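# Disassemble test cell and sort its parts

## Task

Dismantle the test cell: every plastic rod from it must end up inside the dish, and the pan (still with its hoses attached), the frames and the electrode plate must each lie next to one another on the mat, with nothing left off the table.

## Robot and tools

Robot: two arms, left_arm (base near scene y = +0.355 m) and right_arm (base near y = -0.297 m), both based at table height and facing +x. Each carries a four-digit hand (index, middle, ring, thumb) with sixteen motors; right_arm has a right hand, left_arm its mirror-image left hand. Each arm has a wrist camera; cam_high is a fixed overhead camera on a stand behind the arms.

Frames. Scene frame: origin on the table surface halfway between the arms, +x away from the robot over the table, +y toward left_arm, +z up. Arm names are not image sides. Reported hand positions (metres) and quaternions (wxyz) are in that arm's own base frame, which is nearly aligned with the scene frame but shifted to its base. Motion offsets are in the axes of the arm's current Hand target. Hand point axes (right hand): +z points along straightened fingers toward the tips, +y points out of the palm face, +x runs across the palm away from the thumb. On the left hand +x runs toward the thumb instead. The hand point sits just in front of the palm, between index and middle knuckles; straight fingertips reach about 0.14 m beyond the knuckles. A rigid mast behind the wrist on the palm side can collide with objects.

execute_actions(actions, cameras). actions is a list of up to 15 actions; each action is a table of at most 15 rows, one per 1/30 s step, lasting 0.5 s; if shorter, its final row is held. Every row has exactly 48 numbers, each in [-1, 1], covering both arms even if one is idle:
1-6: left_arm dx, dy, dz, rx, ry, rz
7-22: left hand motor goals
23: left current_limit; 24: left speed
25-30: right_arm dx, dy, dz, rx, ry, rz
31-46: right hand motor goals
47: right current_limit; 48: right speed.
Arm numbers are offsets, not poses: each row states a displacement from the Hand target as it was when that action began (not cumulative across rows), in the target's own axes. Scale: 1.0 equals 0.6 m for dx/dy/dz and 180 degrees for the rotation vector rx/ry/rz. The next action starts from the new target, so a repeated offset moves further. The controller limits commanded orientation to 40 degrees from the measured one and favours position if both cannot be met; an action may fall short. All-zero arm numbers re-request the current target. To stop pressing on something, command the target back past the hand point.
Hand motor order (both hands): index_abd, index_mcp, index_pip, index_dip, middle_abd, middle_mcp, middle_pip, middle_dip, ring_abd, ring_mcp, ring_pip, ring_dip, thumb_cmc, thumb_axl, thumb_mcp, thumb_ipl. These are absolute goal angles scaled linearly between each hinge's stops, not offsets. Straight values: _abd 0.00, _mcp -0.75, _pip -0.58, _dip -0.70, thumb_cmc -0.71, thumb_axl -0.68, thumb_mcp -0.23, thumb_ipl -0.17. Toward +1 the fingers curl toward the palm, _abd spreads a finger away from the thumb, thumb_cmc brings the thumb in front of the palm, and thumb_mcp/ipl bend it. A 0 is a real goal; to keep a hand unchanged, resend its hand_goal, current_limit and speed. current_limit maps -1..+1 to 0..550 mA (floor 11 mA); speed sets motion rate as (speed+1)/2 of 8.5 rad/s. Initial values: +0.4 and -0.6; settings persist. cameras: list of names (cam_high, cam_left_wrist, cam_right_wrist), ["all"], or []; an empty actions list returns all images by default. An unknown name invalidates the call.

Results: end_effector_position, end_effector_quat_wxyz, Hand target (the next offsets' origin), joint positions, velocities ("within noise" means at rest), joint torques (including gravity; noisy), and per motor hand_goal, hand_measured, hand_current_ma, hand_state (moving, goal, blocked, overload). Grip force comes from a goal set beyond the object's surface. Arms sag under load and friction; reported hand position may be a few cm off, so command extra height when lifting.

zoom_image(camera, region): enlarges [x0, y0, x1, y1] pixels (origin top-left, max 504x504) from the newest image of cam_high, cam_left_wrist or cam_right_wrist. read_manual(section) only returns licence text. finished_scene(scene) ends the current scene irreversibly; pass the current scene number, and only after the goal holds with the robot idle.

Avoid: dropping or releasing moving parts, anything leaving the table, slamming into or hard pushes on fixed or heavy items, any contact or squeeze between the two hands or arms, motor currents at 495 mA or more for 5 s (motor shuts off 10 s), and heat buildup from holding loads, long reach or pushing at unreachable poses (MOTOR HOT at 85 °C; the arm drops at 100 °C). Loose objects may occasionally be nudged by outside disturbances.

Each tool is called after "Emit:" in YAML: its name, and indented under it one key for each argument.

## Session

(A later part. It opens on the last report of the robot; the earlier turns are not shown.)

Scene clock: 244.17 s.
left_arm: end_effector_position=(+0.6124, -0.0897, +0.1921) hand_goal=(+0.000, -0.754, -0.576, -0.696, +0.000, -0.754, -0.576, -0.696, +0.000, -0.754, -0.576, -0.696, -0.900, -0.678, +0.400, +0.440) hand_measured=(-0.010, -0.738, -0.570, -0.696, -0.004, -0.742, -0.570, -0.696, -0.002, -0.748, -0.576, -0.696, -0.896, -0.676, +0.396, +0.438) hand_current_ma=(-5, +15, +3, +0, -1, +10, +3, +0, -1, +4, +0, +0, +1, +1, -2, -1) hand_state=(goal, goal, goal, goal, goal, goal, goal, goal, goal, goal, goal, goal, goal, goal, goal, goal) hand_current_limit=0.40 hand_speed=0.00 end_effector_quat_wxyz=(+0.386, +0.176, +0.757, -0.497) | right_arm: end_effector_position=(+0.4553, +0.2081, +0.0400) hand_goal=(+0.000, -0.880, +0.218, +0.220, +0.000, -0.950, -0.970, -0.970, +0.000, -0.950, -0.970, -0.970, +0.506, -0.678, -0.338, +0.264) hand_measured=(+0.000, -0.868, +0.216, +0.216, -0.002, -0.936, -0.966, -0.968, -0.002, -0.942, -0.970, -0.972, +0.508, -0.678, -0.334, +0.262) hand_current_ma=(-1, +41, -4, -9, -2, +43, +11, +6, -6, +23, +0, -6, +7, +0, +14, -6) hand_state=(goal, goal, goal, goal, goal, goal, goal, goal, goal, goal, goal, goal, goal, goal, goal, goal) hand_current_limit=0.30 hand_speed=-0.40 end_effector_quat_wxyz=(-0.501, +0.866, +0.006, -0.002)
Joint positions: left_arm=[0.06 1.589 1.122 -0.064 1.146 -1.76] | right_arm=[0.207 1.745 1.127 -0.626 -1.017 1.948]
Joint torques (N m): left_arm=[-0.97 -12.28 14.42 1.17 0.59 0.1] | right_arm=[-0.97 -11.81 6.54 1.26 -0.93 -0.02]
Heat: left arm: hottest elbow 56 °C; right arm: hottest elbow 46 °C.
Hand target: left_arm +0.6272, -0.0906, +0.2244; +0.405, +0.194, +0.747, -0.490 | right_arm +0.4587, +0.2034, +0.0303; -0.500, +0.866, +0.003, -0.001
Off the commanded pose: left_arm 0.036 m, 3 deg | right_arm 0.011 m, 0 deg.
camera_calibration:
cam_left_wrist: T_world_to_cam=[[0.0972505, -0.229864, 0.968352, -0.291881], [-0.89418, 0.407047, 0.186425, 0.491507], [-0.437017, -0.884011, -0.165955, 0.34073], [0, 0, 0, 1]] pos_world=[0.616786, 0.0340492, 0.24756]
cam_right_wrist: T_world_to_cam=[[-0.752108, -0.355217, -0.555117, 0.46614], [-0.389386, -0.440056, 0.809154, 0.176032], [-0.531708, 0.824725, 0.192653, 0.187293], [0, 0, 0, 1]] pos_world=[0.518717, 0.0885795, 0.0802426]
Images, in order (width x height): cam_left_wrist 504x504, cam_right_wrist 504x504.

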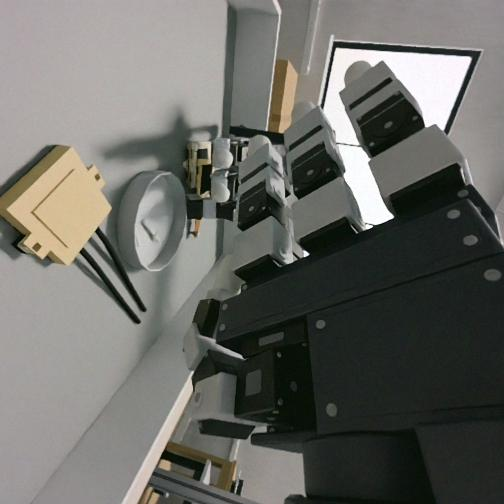

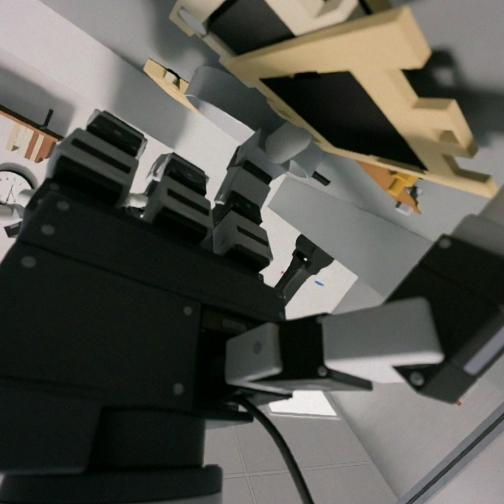

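Emit:
execute_actions:
  actions:
    - [[0,0,0,0,0,0,0,-0.754,-0.576,-0.696,0,-0.754,-0.576,-0.696,0,-0.754,-0.576,-0.696,-0.9,-0.678,0.4,0.44,0.4,0,0.0133,-0.056,-0.0362,0,0,0,0,-0.88,0.2175,0.22,0,-0.95,-0.97,-0.97,0,-0.95,-0.97,-0.97,0.506,-0.677,-0.337,0.265,0.3,-0.4]]
    - [[0,0,0,0,0,0,0,-0.754,-0.576,-0.696,0,-0.754,-0.576,-0.696,0,-0.754,-0.576,-0.696,-0.9,-0.678,0.4,0.44,0.4,0,-0.005,0.0483,0.0279,0,0,0,0,-0.88,0.2175,0.22,0,-0.95,-0.97,-0.97,0,-0.95,-0.97,-0.97,0.506,-0.677,-0.337,0.265,0.3,-0.4]]
  cameras: ["cam_left_wrist","cam_right_wrist"]

Emit:
zoom_image:
  camera: "cam_left_wrist"
  region: [150, 110, 270, 230]

Emit:
zoom_image:
  camera: "cam_right_wrist"
  region: [140, 0, 504, 260]

Scene clock: 246.90 s.
left_arm: end_effector_position=(+0.6124, -0.0897, +0.1921) hand_goal=(+0.000, -0.754, -0.576, -0.696, +0.000, -0.754, -0.576, -0.696, +0.000, -0.754, -0.576, -0.696, -0.900, -0.678, +0.400, +0.440) hand_measured=(-0.010, -0.738, -0.570, -0.696, -0.004, -0.742, -0.570, -0.696, -0.002, -0.748, -0.576, -0.696, -0.896, -0.676, +0.396, +0.438) hand_current_ma=(-5, +15, +3, +0, -1, +10, +3, +0, -1, +4, +0, +0, +1, +1, -2, -1) hand_state=(goal, goal, goal, goal, goal, goal, goal, goal, goal, goal, goal, goal, goal, goal, goal, goal) hand_current_limit=0.40 hand_speed=0.00 end_effector_quat_wxyz=(+0.386, +0.176, +0.757, -0.497) | right_arm: end_effector_position=(+0.4612, +0.2057, +0.0521) hand_goal=(+0.000, -0.880, +0.218, +0.220, +0.000, -0.950, -0.970, -0.970, +0.000, -0.950, -0.970, -0.970, +0.506, -0.678, -0.338, +0.264) hand_measured=(+0.000, -0.868, +0.216, +0.216, -0.002, -0.936, -0.966, -0.968, -0.002, -0.942, -0.970, -0.972, +0.508, -0.678, -0.334, +0.262) hand_current_ma=(-1, +41, -4, -9, -2, +43, +11, +6, -5, +23, +0, -6, +7, +0, +14, -6) hand_state=(goal, goal, goal, goal, goal, goal, goal, goal, goal, goal, goal, goal, goal, goal, goal, goal) hand_current_limit=0.30 hand_speed=-0.40 end_effector_quat_wxyz=(-0.501, +0.865, +0.007, +0.003)
Joint positions: left_arm=[0.06 1.589 1.122 -0.064 1.146 -1.76] | right_arm=[0.2 1.734 1.149 -0.657 -1.017 1.94]
Joint torques (N m): left_arm=[-0.91 -12.22 14.42 1.2 0.58 0.1] | right_arm=[-0.97 -11.05 6.63 1.21 -0.97 -0.04]
Heat: left arm: hottest elbow 56 °C; right arm: hottest elbow 45 °C.
Hand target: left_arm +0.6272, -0.0906, +0.2244; +0.405, +0.194, +0.747, -0.490 | right_arm +0.4637, +0.2014, +0.0369; -0.500, +0.866, +0.003, -0.001
Off the commanded pose: left_arm 0.036 m, 3 deg | right_arm 0.016 m, 1 deg.
camera_calibration:
cam_left_wrist: T_world_to_cam=[[0.0972505, -0.229864, 0.968352, -0.291881], [-0.89418, 0.407047, 0.186425, 0.491507], [-0.437017, -0.884011, -0.165955, 0.34073], [0, 0, 0, 1]] pos_world=[0.616786, 0.0340492, 0.24756]
cam_right_wrist: T_world_to_cam=[[-0.747335, -0.352608, -0.563168, 0.474142], [-0.398616, -0.440184, 0.804576, 0.171979], [-0.531598, 0.825776, 0.188409, 0.190018], [0, 0, 0, 1]] pos_world=[0.52391, 0.0859765, 0.0928506]
Images, in order (width x height): cam_left_wrist 504x504, cam_right_wrist 504x504.

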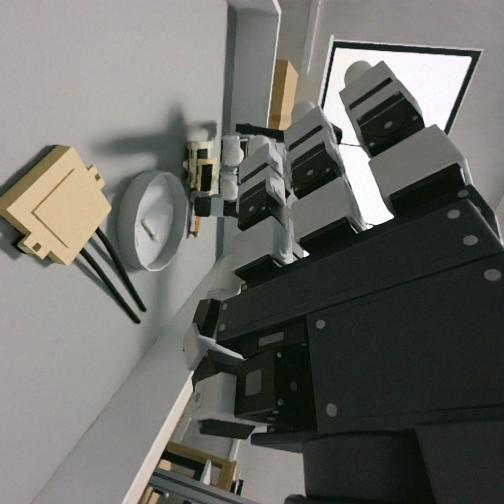

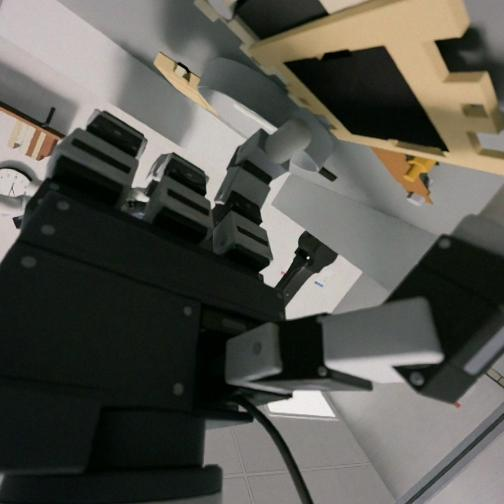

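Scaled by 4.200 from the camera's 504x504 image, which has a finer 720x720 frame.

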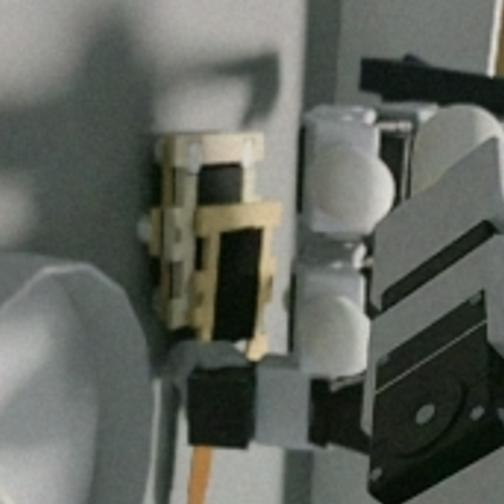

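Scaled by 1.385 from the camera's 504x504 image, which has a finer 720x720 frame.

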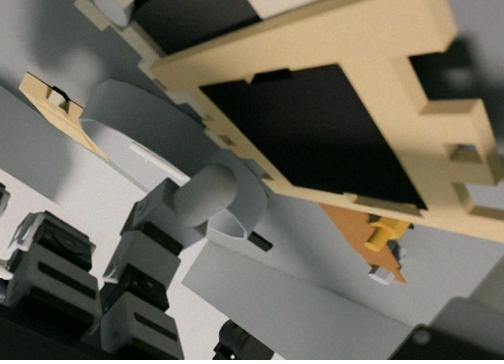

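Emit:
execute_actions:
  actions:
    - [[0,0,0,0,0,0,0,-0.754,-0.576,-0.696,0,-0.754,-0.576,-0.696,0,-0.754,-0.576,-0.696,-0.9,-0.678,0.4,0.44,0.4,0,0,0.0085,0.005,0,0,0,0,-0.88,0.2175,0.22,0,-0.95,-0.97,-0.97,0,-0.95,-0.97,-0.97,0.506,-0.677,-0.337,0.265,0.3,-0.4]]
  cameras: ["cam_left_wrist","cam_right_wrist"]

Emit:
zoom_image:
  camera: "cam_right_wrist"
  region: [140, 0, 504, 260]

Scene clock: 247.97 s.
left_arm: end_effector_position=(+0.6124, -0.0897, +0.1921) hand_goal=(+0.000, -0.754, -0.576, -0.696, +0.000, -0.754, -0.576, -0.696, +0.000, -0.754, -0.576, -0.696, -0.900, -0.678, +0.400, +0.440) hand_measured=(-0.010, -0.738, -0.570, -0.696, -0.004, -0.742, -0.570, -0.696, -0.002, -0.748, -0.576, -0.696, -0.896, -0.676, +0.396, +0.438) hand_current_ma=(-5, +15, +3, +0, -1, +10, +3, +0, -1, +4, +0, +0, +1, +1, -2, -1) hand_state=(goal, goal, goal, goal, goal, goal, goal, goal, goal, goal, goal, goal, goal, goal, goal, goal) hand_current_limit=0.40 hand_speed=0.00 end_effector_quat_wxyz=(+0.386, +0.176, +0.757, -0.497) | right_arm: end_effector_position=(+0.4638, +0.2063, +0.0480) hand_goal=(+0.000, -0.880, +0.218, +0.220, +0.000, -0.950, -0.970, -0.970, +0.000, -0.950, -0.970, -0.970, +0.506, -0.678, -0.338, +0.264) hand_measured=(+0.000, -0.868, +0.216, +0.216, -0.002, -0.936, -0.966, -0.968, -0.002, -0.942, -0.970, -0.972, +0.508, -0.678, -0.334, +0.262) hand_current_ma=(-1, +41, -4, -9, -2, +43, +11, +6, -5, +23, +0, -6, +7, +0, +14, -6) hand_state=(goal, goal, goal, goal, goal, goal, goal, goal, goal, goal, goal, goal, goal, goal, goal, goal) hand_current_limit=0.30 hand_speed=-0.40 end_effector_quat_wxyz=(-0.502, +0.865, +0.008, +0.005)
Joint positions: left_arm=[0.06 1.589 1.122 -0.064 1.146 -1.76] | right_arm=[0.2 1.743 1.149 -0.642 -1.017 1.94]
Joint torques (N m): left_arm=[-0.85 -12.22 14.42 1.17 0.59 0.1] | right_arm=[-1.03 -11.16 6.17 1.24 -0.97 -0.03]
Heat: left arm: hottest elbow 56 °C; right arm: hottest elbow 45 °C.
Hand target: left_arm +0.6272, -0.0906, +0.2244; +0.405, +0.194, +0.747, -0.490 | right_arm +0.4637, +0.2015, +0.0311; -0.500, +0.866, +0.003, -0.001
Off the commanded pose: left_arm 0.036 m, 3 deg | right_arm 0.018 m, 1 deg.
camera_calibration:
cam_left_wrist: T_world_to_cam=[[0.0972505, -0.229864, 0.968352, -0.291881], [-0.89418, 0.407047, 0.186425, 0.491507], [-0.437017, -0.884011, -0.165955, 0.34073], [0, 0, 0, 1]] pos_world=[0.616786, 0.0340492, 0.24756]
cam_right_wrist: T_world_to_cam=[[-0.74438, -0.351945, -0.56748, 0.472687], [-0.402827, -0.441107, 0.801969, 0.178818], [-0.532569, 0.825566, 0.186578, 0.192307], [0, 0, 0, 1]] pos_world=[0.526308, 0.0864761, 0.088954]
Images, in order (width x height): cam_left_wrist 504x504, cam_right_wrist 504x504.

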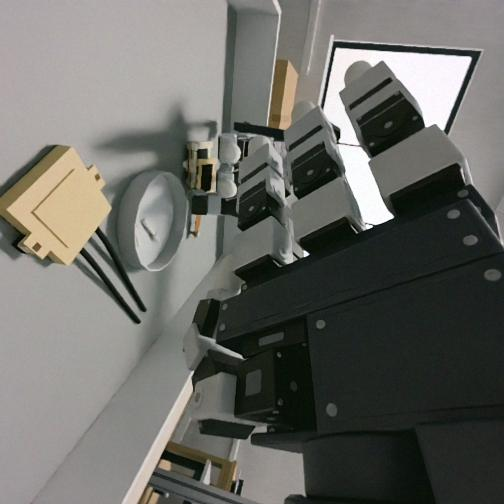

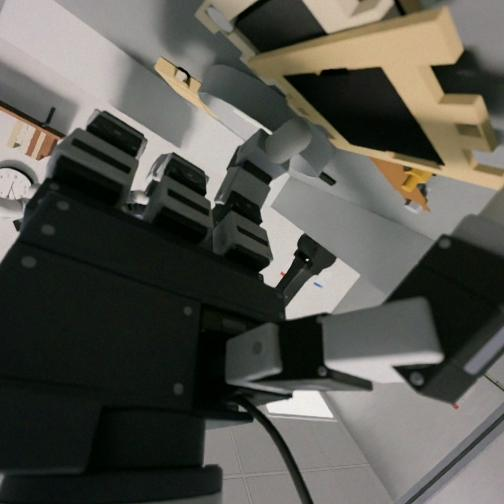

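Scaled by 1.385 from the camera's 504x504 image, which has a finer 720x720 frame.

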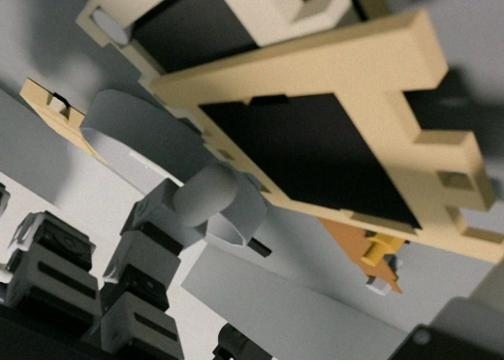

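Emit:
execute_actions:
  actions:
    - [[0,0,0,0,0,0,0,-0.754,-0.576,-0.696,0,-0.754,-0.576,-0.696,0,-0.754,-0.576,-0.696,-0.9,-0.678,0.4,0.44,0.4,0,-0.0095,0.0014,0.0008,0,0,0,0,-0.88,0.2175,0.22,0,-0.95,-0.97,-0.97,0,-0.95,-0.97,-0.97,0.506,-0.677,-0.337,0.265,0.3,-0.4]]

Scene clock: 249.03 s.
left_arm: end_effector_position=(+0.6124, -0.0897, +0.1921) hand_goal=(+0.000, -0.754, -0.576, -0.696, +0.000, -0.754, -0.576, -0.696, +0.000, -0.754, -0.576, -0.696, -0.900, -0.678, +0.400, +0.440) hand_measured=(-0.010, -0.738, -0.570, -0.696, -0.004, -0.742, -0.570, -0.696, -0.002, -0.748, -0.576, -0.696, -0.896, -0.676, +0.396, +0.438) hand_current_ma=(-5, +15, +3, +0, -1, +10, +3, +0, -1, +4, +0, +0, +1, +1, -2, -1) hand_state=(goal, goal, goal, goal, goal, goal, goal, goal, goal, goal, goal, goal, goal, goal, goal, goal) hand_current_limit=0.40 hand_speed=0.00 end_effector_quat_wxyz=(+0.386, +0.176, +0.757, -0.497) | right_arm: end_effector_position=(+0.4590, +0.2053, +0.0425) hand_goal=(+0.000, -0.880, +0.218, +0.220, +0.000, -0.950, -0.970, -0.970, +0.000, -0.950, -0.970, -0.970, +0.506, -0.678, -0.338, +0.264) hand_measured=(+0.000, -0.868, +0.216, +0.216, -0.002, -0.936, -0.966, -0.968, -0.002, -0.942, -0.970, -0.972, +0.508, -0.678, -0.334, +0.262) hand_current_ma=(-1, +41, -4, -9, -2, +43, +11, +6, -5, +23, +0, -6, +7, +0, +14, -6) hand_state=(goal, goal, goal, goal, goal, goal, goal, goal, goal, goal, goal, goal, goal, goal, goal, goal) hand_current_limit=0.30 hand_speed=-0.40 end_effector_quat_wxyz=(-0.501, +0.865, +0.007, +0.003)
Joint positions: left_arm=[0.06 1.589 1.122 -0.064 1.146 -1.76] | right_arm=[0.2 1.743 1.132 -0.63 -1.017 1.94]
Joint torques (N m): left_arm=[-1.03 -12.34 14.43 1.18 0.58 0.1] | right_arm=[-0.85 -11.69 5.98 1.24 -0.95 0]
Heat: left arm: hottest elbow 56 °C; right arm: hottest elbow 45 °C.
Hand target: left_arm +0.6272, -0.0906, +0.2244; +0.405, +0.194, +0.747, -0.490 | right_arm +0.4579, +0.2014, +0.0301; -0.500, +0.866, +0.003, -0.001
Off the commanded pose: left_arm 0.036 m, 3 deg | right_arm 0.013 m, 1 deg.

Emit:
execute_actions:
  actions:
    - [[0,0,0,0,0,0,0,-0.754,-0.576,-0.696,0,-0.754,-0.576,-0.696,0,-0.754,-0.576,-0.696,-0.9,-0.678,0.4,0.44,0.4,0,0,0,0,0,0,0,0,-0.8,0.2175,0.22,0,-0.95,-0.97,-0.97,0,-0.95,-0.97,-0.97,0.506,-0.677,-0.28,0.265,0.1,-0.8]]
    - [[0,0,0,0,0,0,0,-0.754,-0.576,-0.696,0,-0.754,-0.576,-0.696,0,-0.754,-0.576,-0.696,-0.9,-0.678,0.4,0.44,0.4,0,0,0,0,0,0,0,0,-0.74,0.2175,0.22,0,-0.95,-0.97,-0.97,0,-0.95,-0.97,-0.97,0.506,-0.677,-0.22,0.265,0.1,-0.8]]
  cameras: ["cam_left_wrist","cam_right_wrist"]

Emit:
zoom_image:
  camera: "cam_left_wrist"
  region: [150, 110, 270, 230]

Emit:
zoom_image:
  camera: "cam_right_wrist"
  region: [140, 0, 504, 260]

Scene clock: 250.87 s.
left_arm: end_effector_position=(+0.6124, -0.0897, +0.1921) hand_goal=(+0.000, -0.754, -0.576, -0.696, +0.000, -0.754, -0.576, -0.696, +0.000, -0.754, -0.576, -0.696, -0.900, -0.678, +0.400, +0.440) hand_measured=(-0.010, -0.738, -0.570, -0.696, -0.004, -0.742, -0.570, -0.696, -0.002, -0.748, -0.576, -0.696, -0.896, -0.676, +0.396, +0.438) hand_current_ma=(-5, +15, +3, +0, -1, +10, +3, +0, -1, +4, +0, +0, +1, +1, -2, -1) hand_state=(goal, goal, goal, goal, goal, goal, goal, goal, goal, goal, goal, goal, goal, goal, goal, goal) hand_current_limit=0.40 hand_speed=0.00 end_effector_quat_wxyz=(+0.386, +0.176, +0.757, -0.497) | right_arm: end_effector_position=(+0.4590, +0.2053, +0.0425) hand_goal=(+0.000, -0.740, +0.218, +0.220, +0.000, -0.950, -0.970, -0.970, +0.000, -0.950, -0.970, -0.970, +0.506, -0.678, -0.220, +0.264) hand_measured=(+0.000, -0.750, +0.214, +0.216, -0.002, -0.936, -0.966, -0.968, -0.002, -0.942, -0.970, -0.972, +0.508, -0.678, -0.242, +0.260) hand_current_ma=(-1, -30, -12, -9, -2, +43, +11, +6, -5, +23, +0, -6, +7, +0, -92, -18) hand_state=(goal, goal, goal, goal, goal, goal, goal, goal, goal, goal, goal, goal, goal, goal, blocked, goal) hand_current_limit=0.10 hand_speed=-0.80 end_effector_quat_wxyz=(-0.501, +0.865, +0.007, +0.003)
Joint positions: left_arm=[0.06 1.589 1.122 -0.064 1.146 -1.76] | right_arm=[0.2 1.743 1.132 -0.63 -1.017 1.94]
Joint torques (N m): left_arm=[-0.85 -12.22 14.43 1.18 0.58 0.1] | right_arm=[-0.85 -11.69 6 1.24 -0.94 0]
Heat: left arm: hottest elbow 56 °C; right arm: hottest elbow 45 °C.
Hand target: left_arm +0.6272, -0.0906, +0.2244; +0.405, +0.194, +0.747, -0.490 | right_arm +0.4579, +0.2014, +0.0301; -0.500, +0.866, +0.003, -0.001
Off the commanded pose: left_arm 0.036 m, 3 deg | right_arm 0.013 m, 1 deg.
camera_calibration:
cam_left_wrist: T_world_to_cam=[[0.0972505, -0.229864, 0.968352, -0.291881], [-0.89418, 0.407047, 0.186425, 0.491507], [-0.437017, -0.884011, -0.165955, 0.34073], [0, 0, 0, 1]] pos_world=[0.616786, 0.0340492, 0.24756]
cam_right_wrist: T_world_to_cam=[[-0.747335, -0.352608, -0.563168, 0.466894], [-0.398616, -0.440184, 0.804576, 0.17873], [-0.531598, 0.825776, 0.188409, 0.191006], [0, 0, 0, 1]] pos_world=[0.52171, 0.0855765, 0.0831506]
Images, in order (width x height): cam_left_wrist 504x504, cam_right_wrist 504x504.

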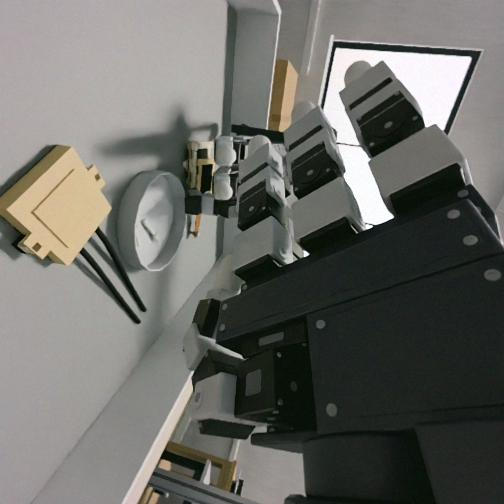

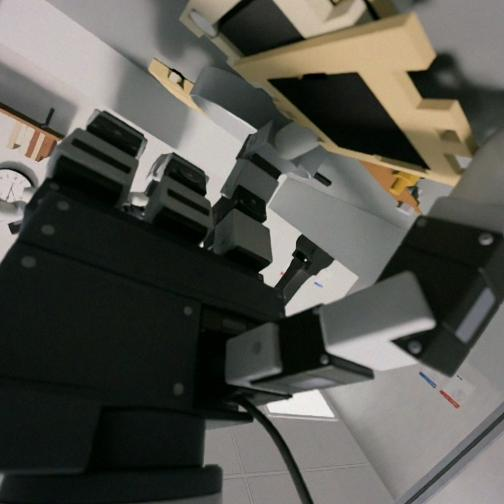

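Scaled by 4.200 from the camera's 504x504 image, which has a finer 720x720 frame.

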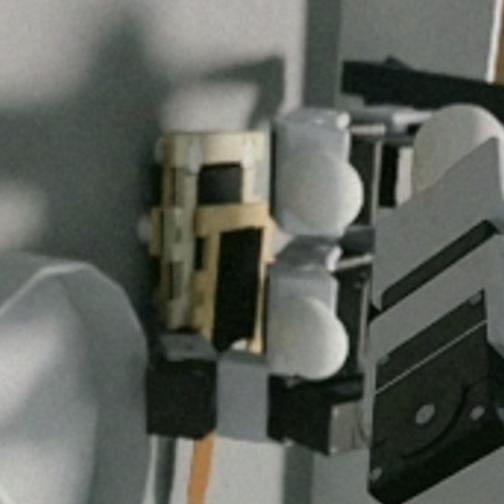

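Scaled by 1.385 from the camera's 504x504 image, which has a finer 720x720 frame.

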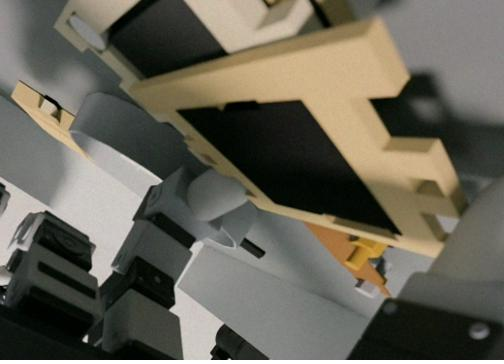

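Emit:
execute_actions:
  actions:
    - [[0,0,0,0,0,0,0,-0.754,-0.576,-0.696,0,-0.754,-0.576,-0.696,0,-0.754,-0.576,-0.696,-0.9,-0.678,0.4,0.44,0.4,0,0,0,0,0,0,0,0,-0.69,0.2175,0.22,0,-0.95,-0.97,-0.97,0,-0.95,-0.97,-0.97,0.506,-0.677,-0.17,0.265,0.2,-0.8]]
  cameras: ["cam_left_wrist","cam_right_wrist"]

Emit:
zoom_image:
  camera: "cam_left_wrist"
  region: [150, 110, 270, 230]

Emit:
zoom_image:
  camera: "cam_right_wrist"
  region: [140, 0, 504, 260]

Scene clock: 252.00 s.
left_arm: end_effector_position=(+0.6124, -0.0897, +0.1921) hand_goal=(+0.000, -0.754, -0.576, -0.696, +0.000, -0.754, -0.576, -0.696, +0.000, -0.754, -0.576, -0.696, -0.900, -0.678, +0.400, +0.440) hand_measured=(-0.010, -0.738, -0.570, -0.696, -0.004, -0.742, -0.570, -0.696, -0.002, -0.748, -0.576, -0.696, -0.896, -0.676, +0.396, +0.438) hand_current_ma=(-5, +15, +3, +0, -1, +10, +3, +0, -1, +4, +0, +0, +1, +1, -2, -1) hand_state=(goal, goal, goal, goal, goal, goal, goal, goal, goal, goal, goal, goal, goal, goal, goal, goal) hand_current_limit=0.40 hand_speed=0.00 end_effector_quat_wxyz=(+0.386, +0.176, +0.757, -0.497) | right_arm: end_effector_position=(+0.4590, +0.2054, +0.0425) hand_goal=(+0.000, -0.690, +0.218, +0.220, +0.000, -0.950, -0.970, -0.970, +0.000, -0.950, -0.970, -0.970, +0.506, -0.678, -0.170, +0.264) hand_measured=(+0.000, -0.728, +0.206, +0.216, -0.002, -0.936, -0.966, -0.968, -0.002, -0.942, -0.970, -0.972, +0.510, -0.678, -0.216, +0.252) hand_current_ma=(-1, -142, -37, -9, -2, +43, +11, +6, -5, +23, +0, -6, +7, +0, -222, -49) hand_state=(goal, blocked, goal, goal, goal, goal, goal, goal, goal, goal, goal, goal, goal, goal, blocked, goal) hand_current_limit=0.20 hand_speed=-0.80 end_effector_quat_wxyz=(-0.502, +0.865, +0.007, +0.003)
Joint positions: left_arm=[0.06 1.589 1.122 -0.064 1.146 -1.76] | right_arm=[0.2 1.743 1.132 -0.63 -1.018 1.939]
Joint torques (N m): left_arm=[-0.97 -12.28 14.42 1.18 0.58 0.1] | right_arm=[-0.73 -11.75 5.98 1.22 -0.91 0]
Heat: left arm: hottest elbow 56 °C; right arm: hottest elbow 45 °C.
Hand target: left_arm +0.6272, -0.0906, +0.2244; +0.405, +0.194, +0.747, -0.490 | right_arm +0.4579, +0.2014, +0.0301; -0.500, +0.866, +0.003, -0.001
Off the commanded pose: left_arm 0.036 m, 3 deg | right_arm 0.013 m, 1 deg.
camera_calibration:
cam_left_wrist: T_world_to_cam=[[0.0972505, -0.229864, 0.968352, -0.291881], [-0.89418, 0.407047, 0.186425, 0.491507], [-0.437017, -0.884011, -0.165955, 0.34073], [0, 0, 0, 1]] pos_world=[0.616786, 0.0340492, 0.24756]
cam_right_wrist: T_world_to_cam=[[-0.74707, -0.352539, -0.563563, 0.466818], [-0.398564, -0.44095, 0.804183, 0.178847], [-0.532009, 0.825396, 0.188912, 0.191129], [0, 0, 0, 1]] pos_world=[0.52171, 0.0856767, 0.0831496]
Images, in order (width x height): cam_left_wrist 504x504, cam_right_wrist 504x504.

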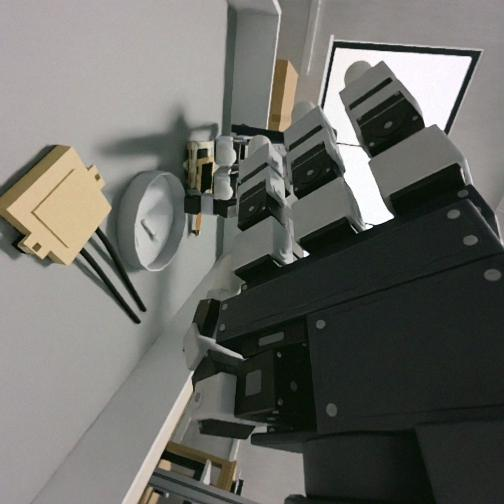

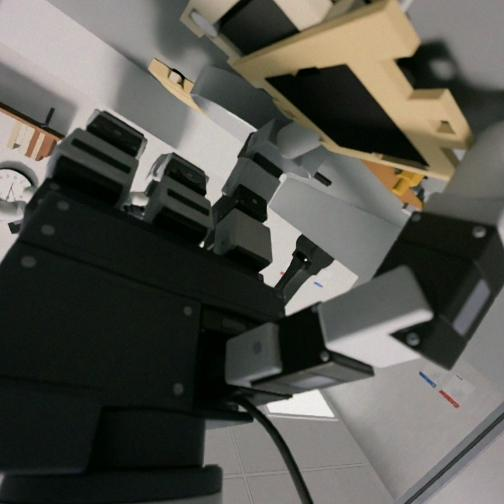

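Scaled by 4.200 from the camera's 504x504 image, which has a finer 720x720 frame.

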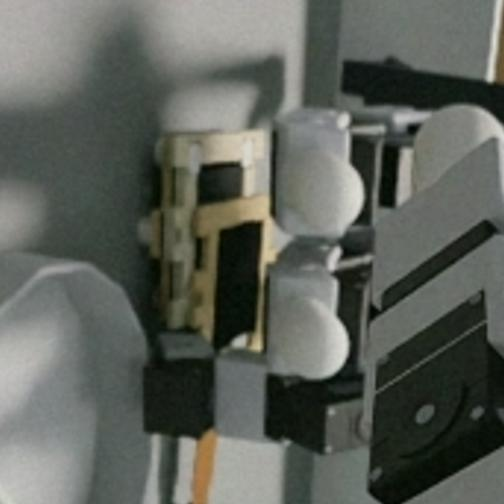

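Scaled by 1.385 from the camera's 504x504 image, which has a finer 720x720 frame.

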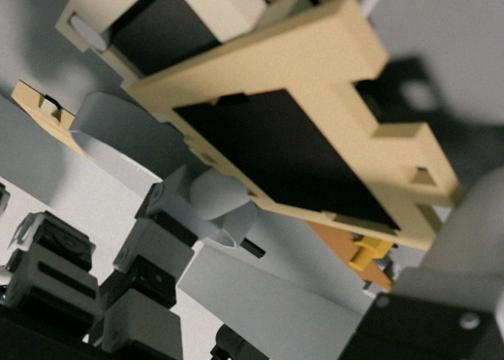

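Emit:
execute_actions:
  actions:
    - [[0,0,0,0,0,0,0,-0.754,-0.576,-0.696,0,-0.754,-0.576,-0.696,0,-0.754,-0.576,-0.696,-0.9,-0.678,0.4,0.44,0.4,0,0,0,0,0,0,0,0,-0.65,0.2175,0.22,0,-0.95,-0.97,-0.97,0,-0.95,-0.97,-0.97,0.506,-0.677,-0.14,0.265,0.3,-0.8]]
    - [[0,0,0,0,0,0,0,-0.754,-0.576,-0.696,0,-0.754,-0.576,-0.696,0,-0.754,-0.576,-0.696,-0.9,-0.678,0.4,0.44,0.4,0,0.0292,-0.0253,-0.0147,0.0021,0.0059,-0.0101,0,-0.65,0.2175,0.22,0,-0.95,-0.97,-0.97,0,-0.95,-0.97,-0.97,0.506,-0.677,-0.14,0.265,0.3,-0.8]]
    - [[0,0,0,0,0,0,0,-0.754,-0.576,-0.696,0,-0.754,-0.576,-0.696,0,-0.754,-0.576,-0.696,-0.9,-0.678,0.4,0.44,0.4,0,0.0004,-0.0145,-0.0082,0,0,0,0,-0.65,0.2175,0.22,0,-0.95,-0.97,-0.97,0,-0.95,-0.97,-0.97,0.506,-0.677,-0.14,0.265,0.3,-0.8]]
  cameras: ["cam_left_wrist","cam_right_wrist"]

Emit:
zoom_image:
  camera: "cam_left_wrist"
  region: [150, 110, 270, 230]

Emit:
zoom_image:
  camera: "cam_right_wrist"
  region: [140, 0, 504, 260]

Scene clock: 254.33 s.
left_arm: end_effector_position=(+0.6124, -0.0897, +0.1921) hand_goal=(+0.000, -0.754, -0.576, -0.696, +0.000, -0.754, -0.576, -0.696, +0.000, -0.754, -0.576, -0.696, -0.900, -0.678, +0.400, +0.440) hand_measured=(-0.010, -0.738, -0.570, -0.696, -0.004, -0.742, -0.570, -0.696, -0.002, -0.748, -0.576, -0.696, -0.896, -0.676, +0.396, +0.438) hand_current_ma=(-5, +15, +3, +0, -1, +10, +3, +0, -1, +4, +0, +0, +1, +1, -2, -1) hand_state=(goal, goal, goal, goal, goal, goal, goal, goal, goal, goal, goal, goal, goal, goal, goal, goal) hand_current_limit=0.40 hand_speed=0.00 end_effector_quat_wxyz=(+0.386, +0.176, +0.757, -0.497) | right_arm: end_effector_position=(+0.4559, +0.2034, +0.0434) hand_goal=(+0.000, -0.650, +0.218, +0.220, +0.000, -0.950, -0.970, -0.970, +0.000, -0.950, -0.970, -0.970, +0.506, -0.678, -0.140, +0.264) hand_measured=(+0.000, -0.718, +0.192, +0.212, -0.002, -0.936, -0.966, -0.968, -0.002, -0.942, -0.970, -0.972, +0.510, -0.678, -0.206, +0.246) hand_current_ma=(-1, -284, -87, -24, -2, +43, +11, +6, -5, +23, +0, -6, +9, +0, -347, -78) hand_state=(goal, blocked, blocked, goal, goal, goal, goal, goal, goal, goal, goal, goal, goal, goal, blocked, goal) hand_current_limit=0.30 hand_speed=-0.80 end_effector_quat_wxyz=(-0.501, +0.866, +0.003, -0.005)
Joint positions: left_arm=[0.06 1.589 1.122 -0.064 1.146 -1.76] | right_arm=[0.197 1.743 1.136 -0.655 -1.02 1.934]
Joint torques (N m): left_arm=[-0.97 -12.28 14.45 1.18 0.58 0.1] | right_arm=[-0.97 -13.27 9.61 0.44 -0.89 -0.04]
Heat: left arm: hottest elbow 56 °C; right arm: hottest elbow 44 °C.
Hand target: left_arm +0.6272, -0.0906, +0.2244; +0.405, +0.194, +0.747, -0.490 | right_arm +0.4755, +0.2016, +0.0578; -0.503, +0.864, +0.012, +0.015
Off the commanded pose: left_arm 0.036 m, 3 deg | right_arm 0.024 m, 2 deg.
camera_calibration:
cam_left_wrist: T_world_to_cam=[[0.0972505, -0.229864, 0.968352, -0.291881], [-0.89418, 0.407047, 0.186425, 0.491507], [-0.437017, -0.884011, -0.165955, 0.34073], [0, 0, 0, 1]] pos_world=[0.616786, 0.0340492, 0.24756]
cam_right_wrist: T_world_to_cam=[[-0.756067, -0.354063, -0.550456, 0.468194], [-0.385005, -0.439532, 0.811531, 0.169253], [-0.529276, 0.8255, 0.195999, 0.189442], [0, 0, 0, 1]] pos_world=[0.519417, 0.083778, 0.0832361]
Images, in order (width x height): cam_left_wrist 504x504, cam_right_wrist 504x504.

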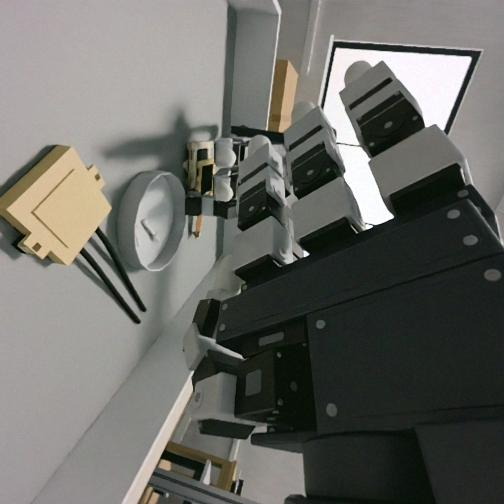

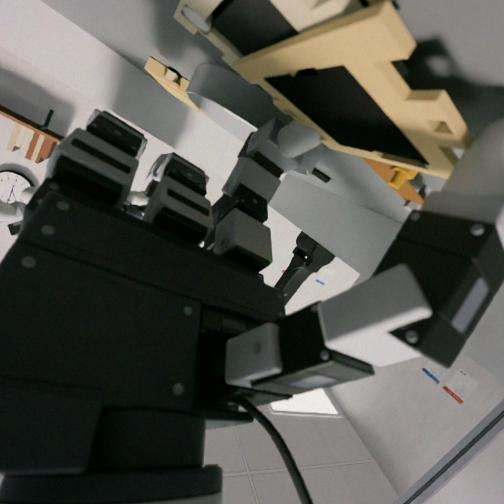

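Scaled by 4.200 from the camera's 504x504 image, which has a finer 720x720 frame.

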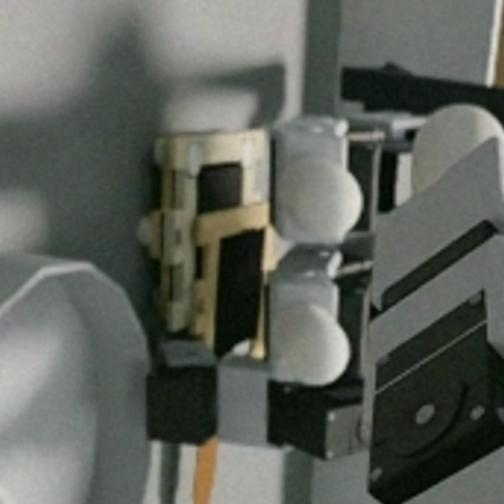

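Scaled by 1.385 from the camera's 504x504 image, which has a finer 720x720 frame.

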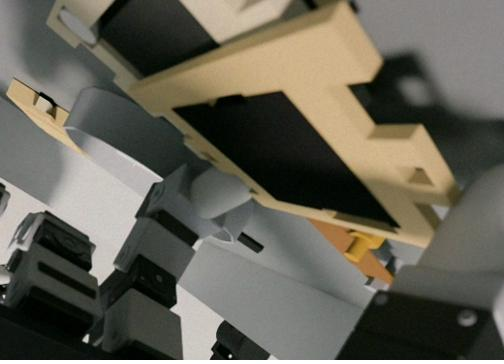

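Emit:
execute_actions:
  actions:
    - [[0,0,0,0,0,0,0,-0.754,-0.576,-0.696,0,-0.754,-0.576,-0.696,0,-0.754,-0.576,-0.696,-0.9,-0.678,0.4,0.44,0.4,0,0.0004,-0.0145,-0.0082,0,0,0,0,-0.65,0.2175,0.22,0,-0.95,-0.97,-0.97,0,-0.95,-0.97,-0.97,0.506,-0.677,-0.14,0.265,0.3,-0.8]]
    - [[0,0,0,0,0,0,0,-0.754,-0.576,-0.696,0,-0.754,-0.576,-0.696,0,-0.754,-0.576,-0.696,-0.9,-0.678,0.4,0.44,0.4,0,0.0004,-0.0145,-0.0082,0,0,0,0,-0.65,0.2175,0.22,0,-0.95,-0.97,-0.97,0,-0.95,-0.97,-0.97,0.506,-0.677,-0.14,0.265,0.3,-0.8]]
  cameras: ["cam_left_wrist","cam_right_wrist"]

Emit:
zoom_image:
  camera: "cam_left_wrist"
  region: [150, 110, 270, 230]

Emit:
zoom_image:
  camera: "cam_right_wrist"
  region: [140, 0, 504, 260]

Scene clock: 255.90 s.
left_arm: end_effector_position=(+0.6124, -0.0897, +0.1921) hand_goal=(+0.000, -0.754, -0.576, -0.696, +0.000, -0.754, -0.576, -0.696, +0.000, -0.754, -0.576, -0.696, -0.900, -0.678, +0.400, +0.440) hand_measured=(-0.010, -0.738, -0.570, -0.696, -0.004, -0.742, -0.570, -0.696, -0.002, -0.748, -0.576, -0.696, -0.896, -0.676, +0.396, +0.438) hand_current_ma=(-5, +15, +3, +0, -1, +10, +3, +0, -1, +4, +0, +0, +1, +1, -2, -1) hand_state=(goal, goal, goal, goal, goal, goal, goal, goal, goal, goal, goal, goal, goal, goal, goal, goal) hand_current_limit=0.40 hand_speed=0.00 end_effector_quat_wxyz=(+0.386, +0.176, +0.757, -0.497) | right_arm: end_effector_position=(+0.4548, +0.2032, +0.0588) hand_goal=(+0.000, -0.650, +0.218, +0.220, +0.000, -0.950, -0.970, -0.970, +0.000, -0.950, -0.970, -0.970, +0.506, -0.678, -0.140, +0.264) hand_measured=(+0.000, -0.718, +0.190, +0.208, -0.002, -0.936, -0.966, -0.968, -0.002, -0.942, -0.970, -0.972, +0.510, -0.678, -0.206, +0.246) hand_current_ma=(-1, -279, -94, -33, -2, +43, +11, +6, -5, +23, +0, -6, +11, +0, -341, -79) hand_state=(goal, blocked, blocked, goal, goal, goal, goal, goal, goal, goal, goal, goal, goal, goal, blocked, goal) hand_current_limit=0.30 hand_speed=-0.80 end_effector_quat_wxyz=(-0.500, +0.866, +0.001, -0.009)
Joint positions: left_arm=[0.06 1.589 1.122 -0.064 1.146 -1.76] | right_arm=[0.197 1.723 1.156 -0.706 -1.02 1.932]
Joint torques (N m): left_arm=[-0.91 -12.22 14.42 1.18 0.59 0.09] | right_arm=[-1.03 -13.68 9.85 0.47 -0.89 -0.03]
Heat: left arm: hottest elbow 56 °C; right arm: hottest elbow 45 °C.
Hand target: left_arm +0.6272, -0.0906, +0.2244; +0.405, +0.194, +0.747, -0.490 | right_arm +0.4751, +0.2016, +0.0775; -0.503, +0.864, +0.012, +0.015
Off the commanded pose: left_arm 0.036 m, 3 deg | right_arm 0.028 m, 3 deg.
camera_calibration:
cam_left_wrist: T_world_to_cam=[[0.0972505, -0.229864, 0.968352, -0.291881], [-0.89418, 0.407047, 0.186425, 0.491507], [-0.437017, -0.884011, -0.165955, 0.34073], [0, 0, 0, 1]] pos_world=[0.616786, 0.0340492, 0.24756]
cam_right_wrist: T_world_to_cam=[[-0.760794, -0.355611, -0.542894, 0.47778], [-0.377379, -0.438151, 0.815848, 0.152196], [-0.527994, 0.825569, 0.199143, 0.185217], [0, 0, 0, 1]] pos_world=[0.518721, 0.0836793, 0.0983301]
Images, in order (width x height): cam_left_wrist 504x504, cam_right_wrist 504x504.

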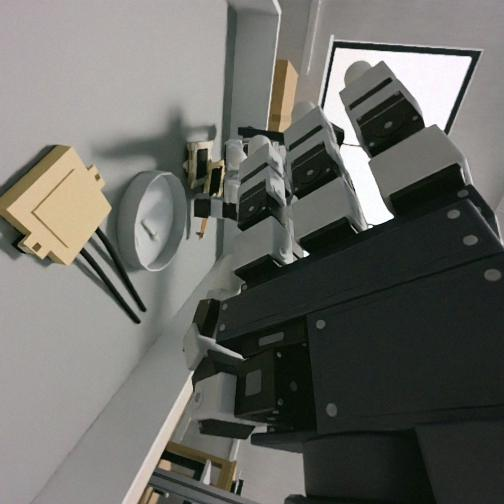

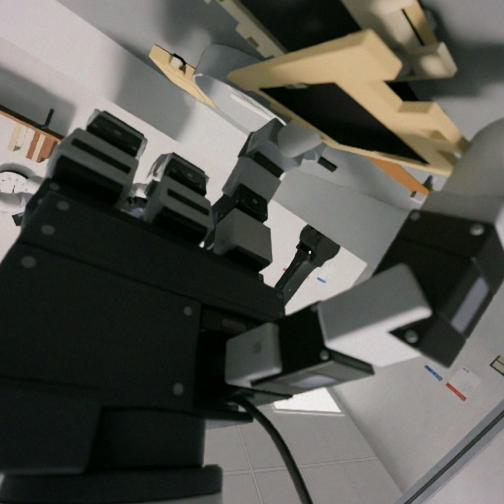

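Scaled by 4.200 from the camera's 504x504 image, which has a finer 720x720 frame.

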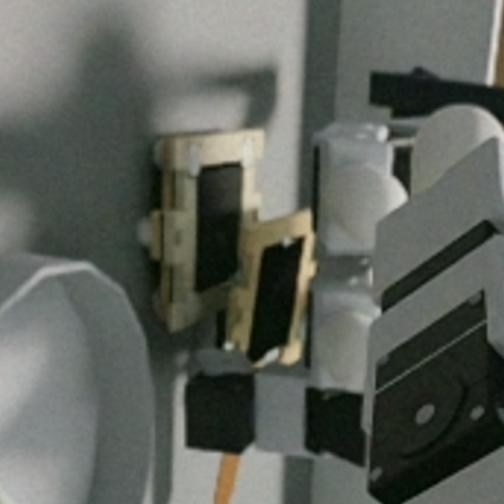

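Scaled by 1.385 from the camera's 504x504 image, which has a finer 720x720 frame.

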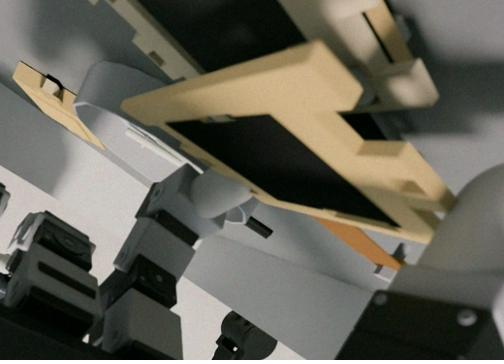

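Emit:
execute_actions:
  actions:
    - [[0,0,0,0,0,0,0,-0.754,-0.576,-0.696,0,-0.754,-0.576,-0.696,0,-0.754,-0.576,-0.696,-0.9,-0.678,0.4,0.44,0.4,0,0.0009,-0.0362,-0.0206,0,0,0,0,-0.65,0.2175,0.22,0,-0.95,-0.97,-0.97,0,-0.95,-0.97,-0.97,0.506,-0.677,-0.14,0.265,0.3,-0.8]]
    - [[0,0,0,0,0,0,0,-0.754,-0.576,-0.696,0,-0.754,-0.576,-0.696,0,-0.754,-0.576,-0.696,-0.9,-0.678,0.4,0.44,0.4,0,0.0009,-0.0362,-0.0206,0,0,0,0,-0.65,0.2175,0.22,0,-0.95,-0.97,-0.97,0,-0.95,-0.97,-0.97,0.506,-0.677,-0.14,0.265,0.3,-0.8]]
  cameras: ["cam_left_wrist","cam_right_wrist"]

Emit:
zoom_image:
  camera: "cam_left_wrist"
  region: [150, 110, 270, 230]

Emit:
zoom_image:
  camera: "cam_right_wrist"
  region: [140, 0, 504, 260]

Scene clock: 257.67 s.
left_arm: end_effector_position=(+0.6124, -0.0897, +0.1921) hand_goal=(+0.000, -0.754, -0.576, -0.696, +0.000, -0.754, -0.576, -0.696, +0.000, -0.754, -0.576, -0.696, -0.900, -0.678, +0.400, +0.440) hand_measured=(-0.010, -0.738, -0.570, -0.696, -0.004, -0.742, -0.570, -0.696, -0.002, -0.748, -0.576, -0.696, -0.896, -0.676, +0.396, +0.438) hand_current_ma=(-5, +15, +3, +0, -1, +10, +3, +0, -1, +4, +0, +0, +1, +1, -2, -1) hand_state=(goal, goal, goal, goal, goal, goal, goal, goal, goal, goal, goal, goal, goal, goal, goal, goal) hand_current_limit=0.40 hand_speed=0.00 end_effector_quat_wxyz=(+0.386, +0.176, +0.757, -0.497) | right_arm: end_effector_position=(+0.4560, +0.2034, +0.1092) hand_goal=(+0.000, -0.650, +0.218, +0.220, +0.000, -0.950, -0.970, -0.970, +0.000, -0.950, -0.970, -0.970, +0.506, -0.678, -0.140, +0.264) hand_measured=(+0.000, -0.716, +0.190, +0.208, -0.002, -0.936, -0.966, -0.968, -0.002, -0.942, -0.970, -0.972, +0.510, -0.678, -0.206, +0.246) hand_current_ma=(-1, -278, -94, -33, -2, +43, +11, +6, -5, +23, +0, -6, +12, +0, -341, -79) hand_state=(goal, blocked, blocked, goal, goal, goal, goal, goal, goal, goal, goal, goal, goal, goal, blocked, goal) hand_current_limit=0.30 hand_speed=-0.80 end_effector_quat_wxyz=(-0.500, +0.866, +0.002, -0.007)
Joint positions: left_arm=[0.06 1.589 1.122 -0.064 1.146 -1.76] | right_arm=[0.197 1.659 1.222 -0.832 -1.02 1.932]
Joint torques (N m): left_arm=[-0.91 -12.22 14.45 1.17 0.59 0.1] | right_arm=[-1.08 -13.16 10.44 0.4 -0.88 -0.03]
Heat: left arm: hottest elbow 56 °C; right arm: hottest elbow 45 °C.
Hand target: left_arm +0.6272, -0.0906, +0.2244; +0.405, +0.194, +0.747, -0.490 | right_arm +0.4742, +0.2015, +0.1275; -0.503, +0.864, +0.012, +0.014
Off the commanded pose: left_arm 0.036 m, 3 deg | right_arm 0.026 m, 3 deg.
camera_calibration:
cam_left_wrist: T_world_to_cam=[[0.0972505, -0.229864, 0.968352, -0.291881], [-0.89418, 0.407047, 0.186425, 0.491507], [-0.437017, -0.884011, -0.165955, 0.34073], [0, 0, 0, 1]] pos_world=[0.616786, 0.0340492, 0.24756]
cam_right_wrist: T_world_to_cam=[[-0.759007, -0.355187, -0.545666, 0.505476], [-0.380136, -0.438661, 0.814293, 0.113165], [-0.528588, 0.825481, 0.197927, 0.176019], [0, 0, 0, 1]] pos_world=[0.51972, 0.0838789, 0.148832]
Images, in order (width x height): cam_left_wrist 504x504, cam_right_wrist 504x504.

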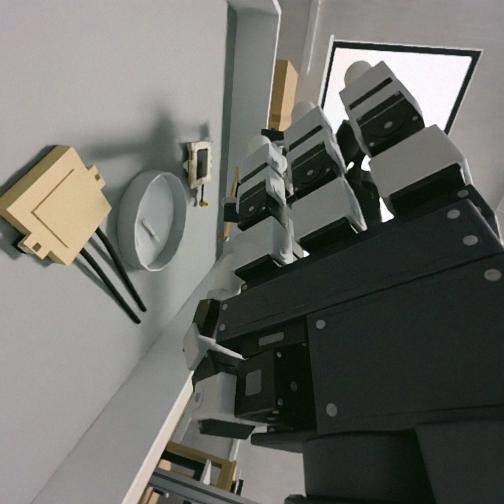

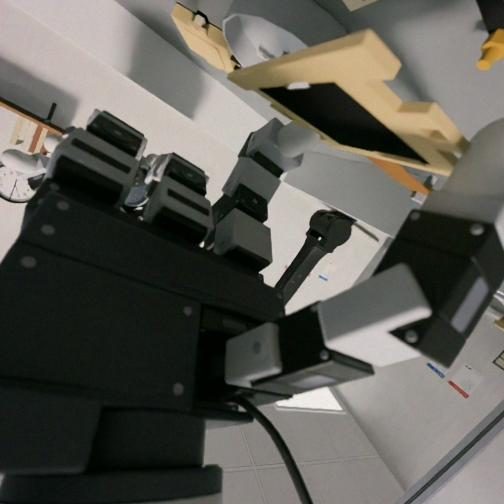

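Scaled by 4.200 from the camera's 504x504 image, which has a finer 720x720 frame.

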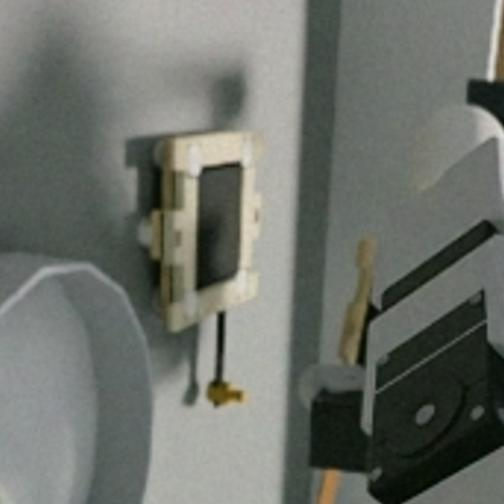

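Scaled by 1.385 from the camera's 504x504 image, which has a finer 720x720 frame.

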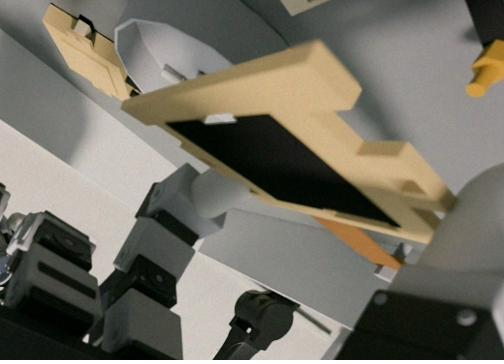

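Emit:
execute_actions:
  actions:
    - [[0,0,0,0,0,0,0,-0.754,-0.576,-0.696,0,-0.754,-0.576,-0.696,0,-0.754,-0.576,-0.696,-0.9,-0.678,0.4,0.44,0.4,0,-0.0722,0.0033,-0.0078,0,0,0,0,-0.65,0.2175,0.22,0,-0.95,-0.97,-0.97,0,-0.95,-0.97,-0.97,0.506,-0.677,-0.14,0.265,0.3,-0.8]]
    - [[0,0,0,0,0,0,0,-0.754,-0.576,-0.696,0,-0.754,-0.576,-0.696,0,-0.754,-0.576,-0.696,-0.9,-0.678,0.4,0.44,0.4,0,-0.0722,0.0033,-0.0078,0,0,0,0,-0.65,0.2175,0.22,0,-0.95,-0.97,-0.97,0,-0.95,-0.97,-0.97,0.506,-0.677,-0.14,0.265,0.3,-0.8]]
    - [[0,0,0,0,0,0,0,-0.754,-0.576,-0.696,0,-0.754,-0.576,-0.696,0,-0.754,-0.576,-0.696,-0.9,-0.678,0.4,0.44,0.4,0,-0.0722,0.0033,-0.0078,0,0,0,0,-0.65,0.2175,0.22,0,-0.95,-0.97,-0.97,0,-0.95,-0.97,-0.97,0.506,-0.677,-0.14,0.265,0.3,-0.8]]
  cameras: ["all"]

Scene clock: 260.50 s.
left_arm: end_effector_position=(+0.6124, -0.0897, +0.1921) hand_goal=(+0.000, -0.754, -0.576, -0.696, +0.000, -0.754, -0.576, -0.696, +0.000, -0.754, -0.576, -0.696, -0.900, -0.678, +0.400, +0.440) hand_measured=(-0.010, -0.738, -0.570, -0.696, -0.004, -0.742, -0.570, -0.696, -0.002, -0.748, -0.576, -0.696, -0.896, -0.676, +0.396, +0.438) hand_current_ma=(-5, +15, +3, +0, -1, +10, +3, +0, -1, +4, +0, +0, +1, +1, -2, -1) hand_state=(goal, goal, goal, goal, goal, goal, goal, goal, goal, goal, goal, goal, goal, goal, goal, goal) hand_current_limit=0.40 hand_speed=0.00 end_effector_quat_wxyz=(+0.386, +0.176, +0.757, -0.497) | right_arm: end_effector_position=(+0.3487, +0.1833, +0.1255) hand_goal=(+0.000, -0.650, +0.218, +0.220, +0.000, -0.950, -0.970, -0.970, +0.000, -0.950, -0.970, -0.970, +0.506, -0.678, -0.140, +0.264) hand_measured=(+0.000, -0.716, +0.190, +0.208, -0.002, -0.936, -0.966, -0.968, -0.002, -0.942, -0.970, -0.972, +0.512, -0.678, -0.206, +0.246) hand_current_ma=(+0, -274, -95, -34, -2, +43, +11, +6, -4, +23, +0, -6, +18, +0, -341, -80) hand_state=(goal, blocked, blocked, goal, goal, goal, goal, goal, goal, goal, goal, goal, goal, goal, blocked, goal) hand_current_limit=0.30 hand_speed=-0.80 end_effector_quat_wxyz=(-0.504, +0.864, +0.013, +0.016)
Joint positions: left_arm=[0.06 1.589 1.122 -0.064 1.146 -1.76] | right_arm=[0.201 1.335 0.904 -0.774 -1.016 1.948]
Joint torques (N m): left_arm=[-0.91 -12.28 14.46 1.18 0.58 0.09] | right_arm=[0.5 -8.76 6.61 1.32 -0.74 0.19]
Heat: left arm: hottest elbow 56 °C; right arm: hottest elbow 45 °C.
Hand target: left_arm +0.6272, -0.0906, +0.2244; +0.405, +0.194, +0.747, -0.490 | right_arm +0.3446, +0.1856, +0.1246; -0.503, +0.864, +0.012, +0.015
Off the commanded pose: left_arm 0.036 m, 3 deg | right_arm 0.005 m, 0 deg.
camera_calibration:
cam_left_wrist: T_world_to_cam=[[0.0972505, -0.229864, 0.968352, -0.291881], [-0.89418, 0.407047, 0.186425, 0.491507], [-0.437017, -0.884011, -0.165955, 0.34073], [0, 0, 0, 1]] pos_world=[0.616786, 0.0340492, 0.24756]
cam_right_wrist: T_world_to_cam=[[-0.732155, -0.346923, -0.586168, 0.420021], [-0.422855, -0.443153, 0.790449, 0.0689361], [-0.533987, 0.826595, 0.177758, 0.136939], [0, 0, 0, 1]] pos_world=[0.409794, 0.0630711, 0.16737]

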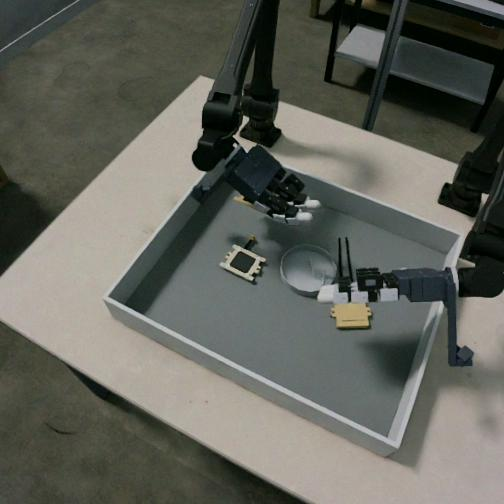

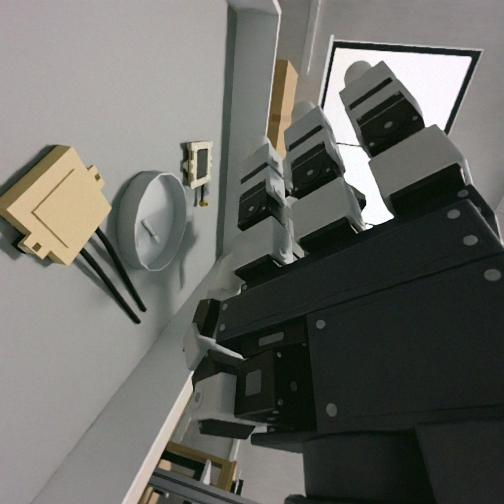

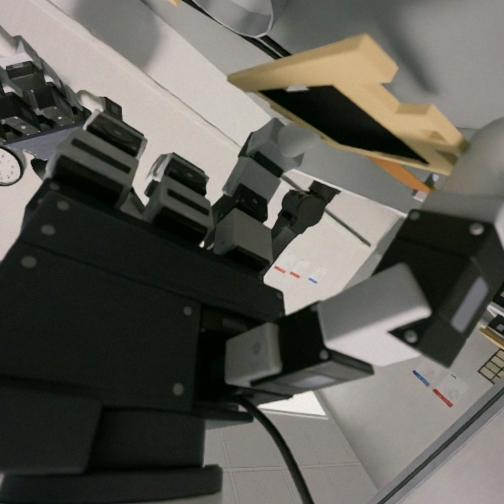

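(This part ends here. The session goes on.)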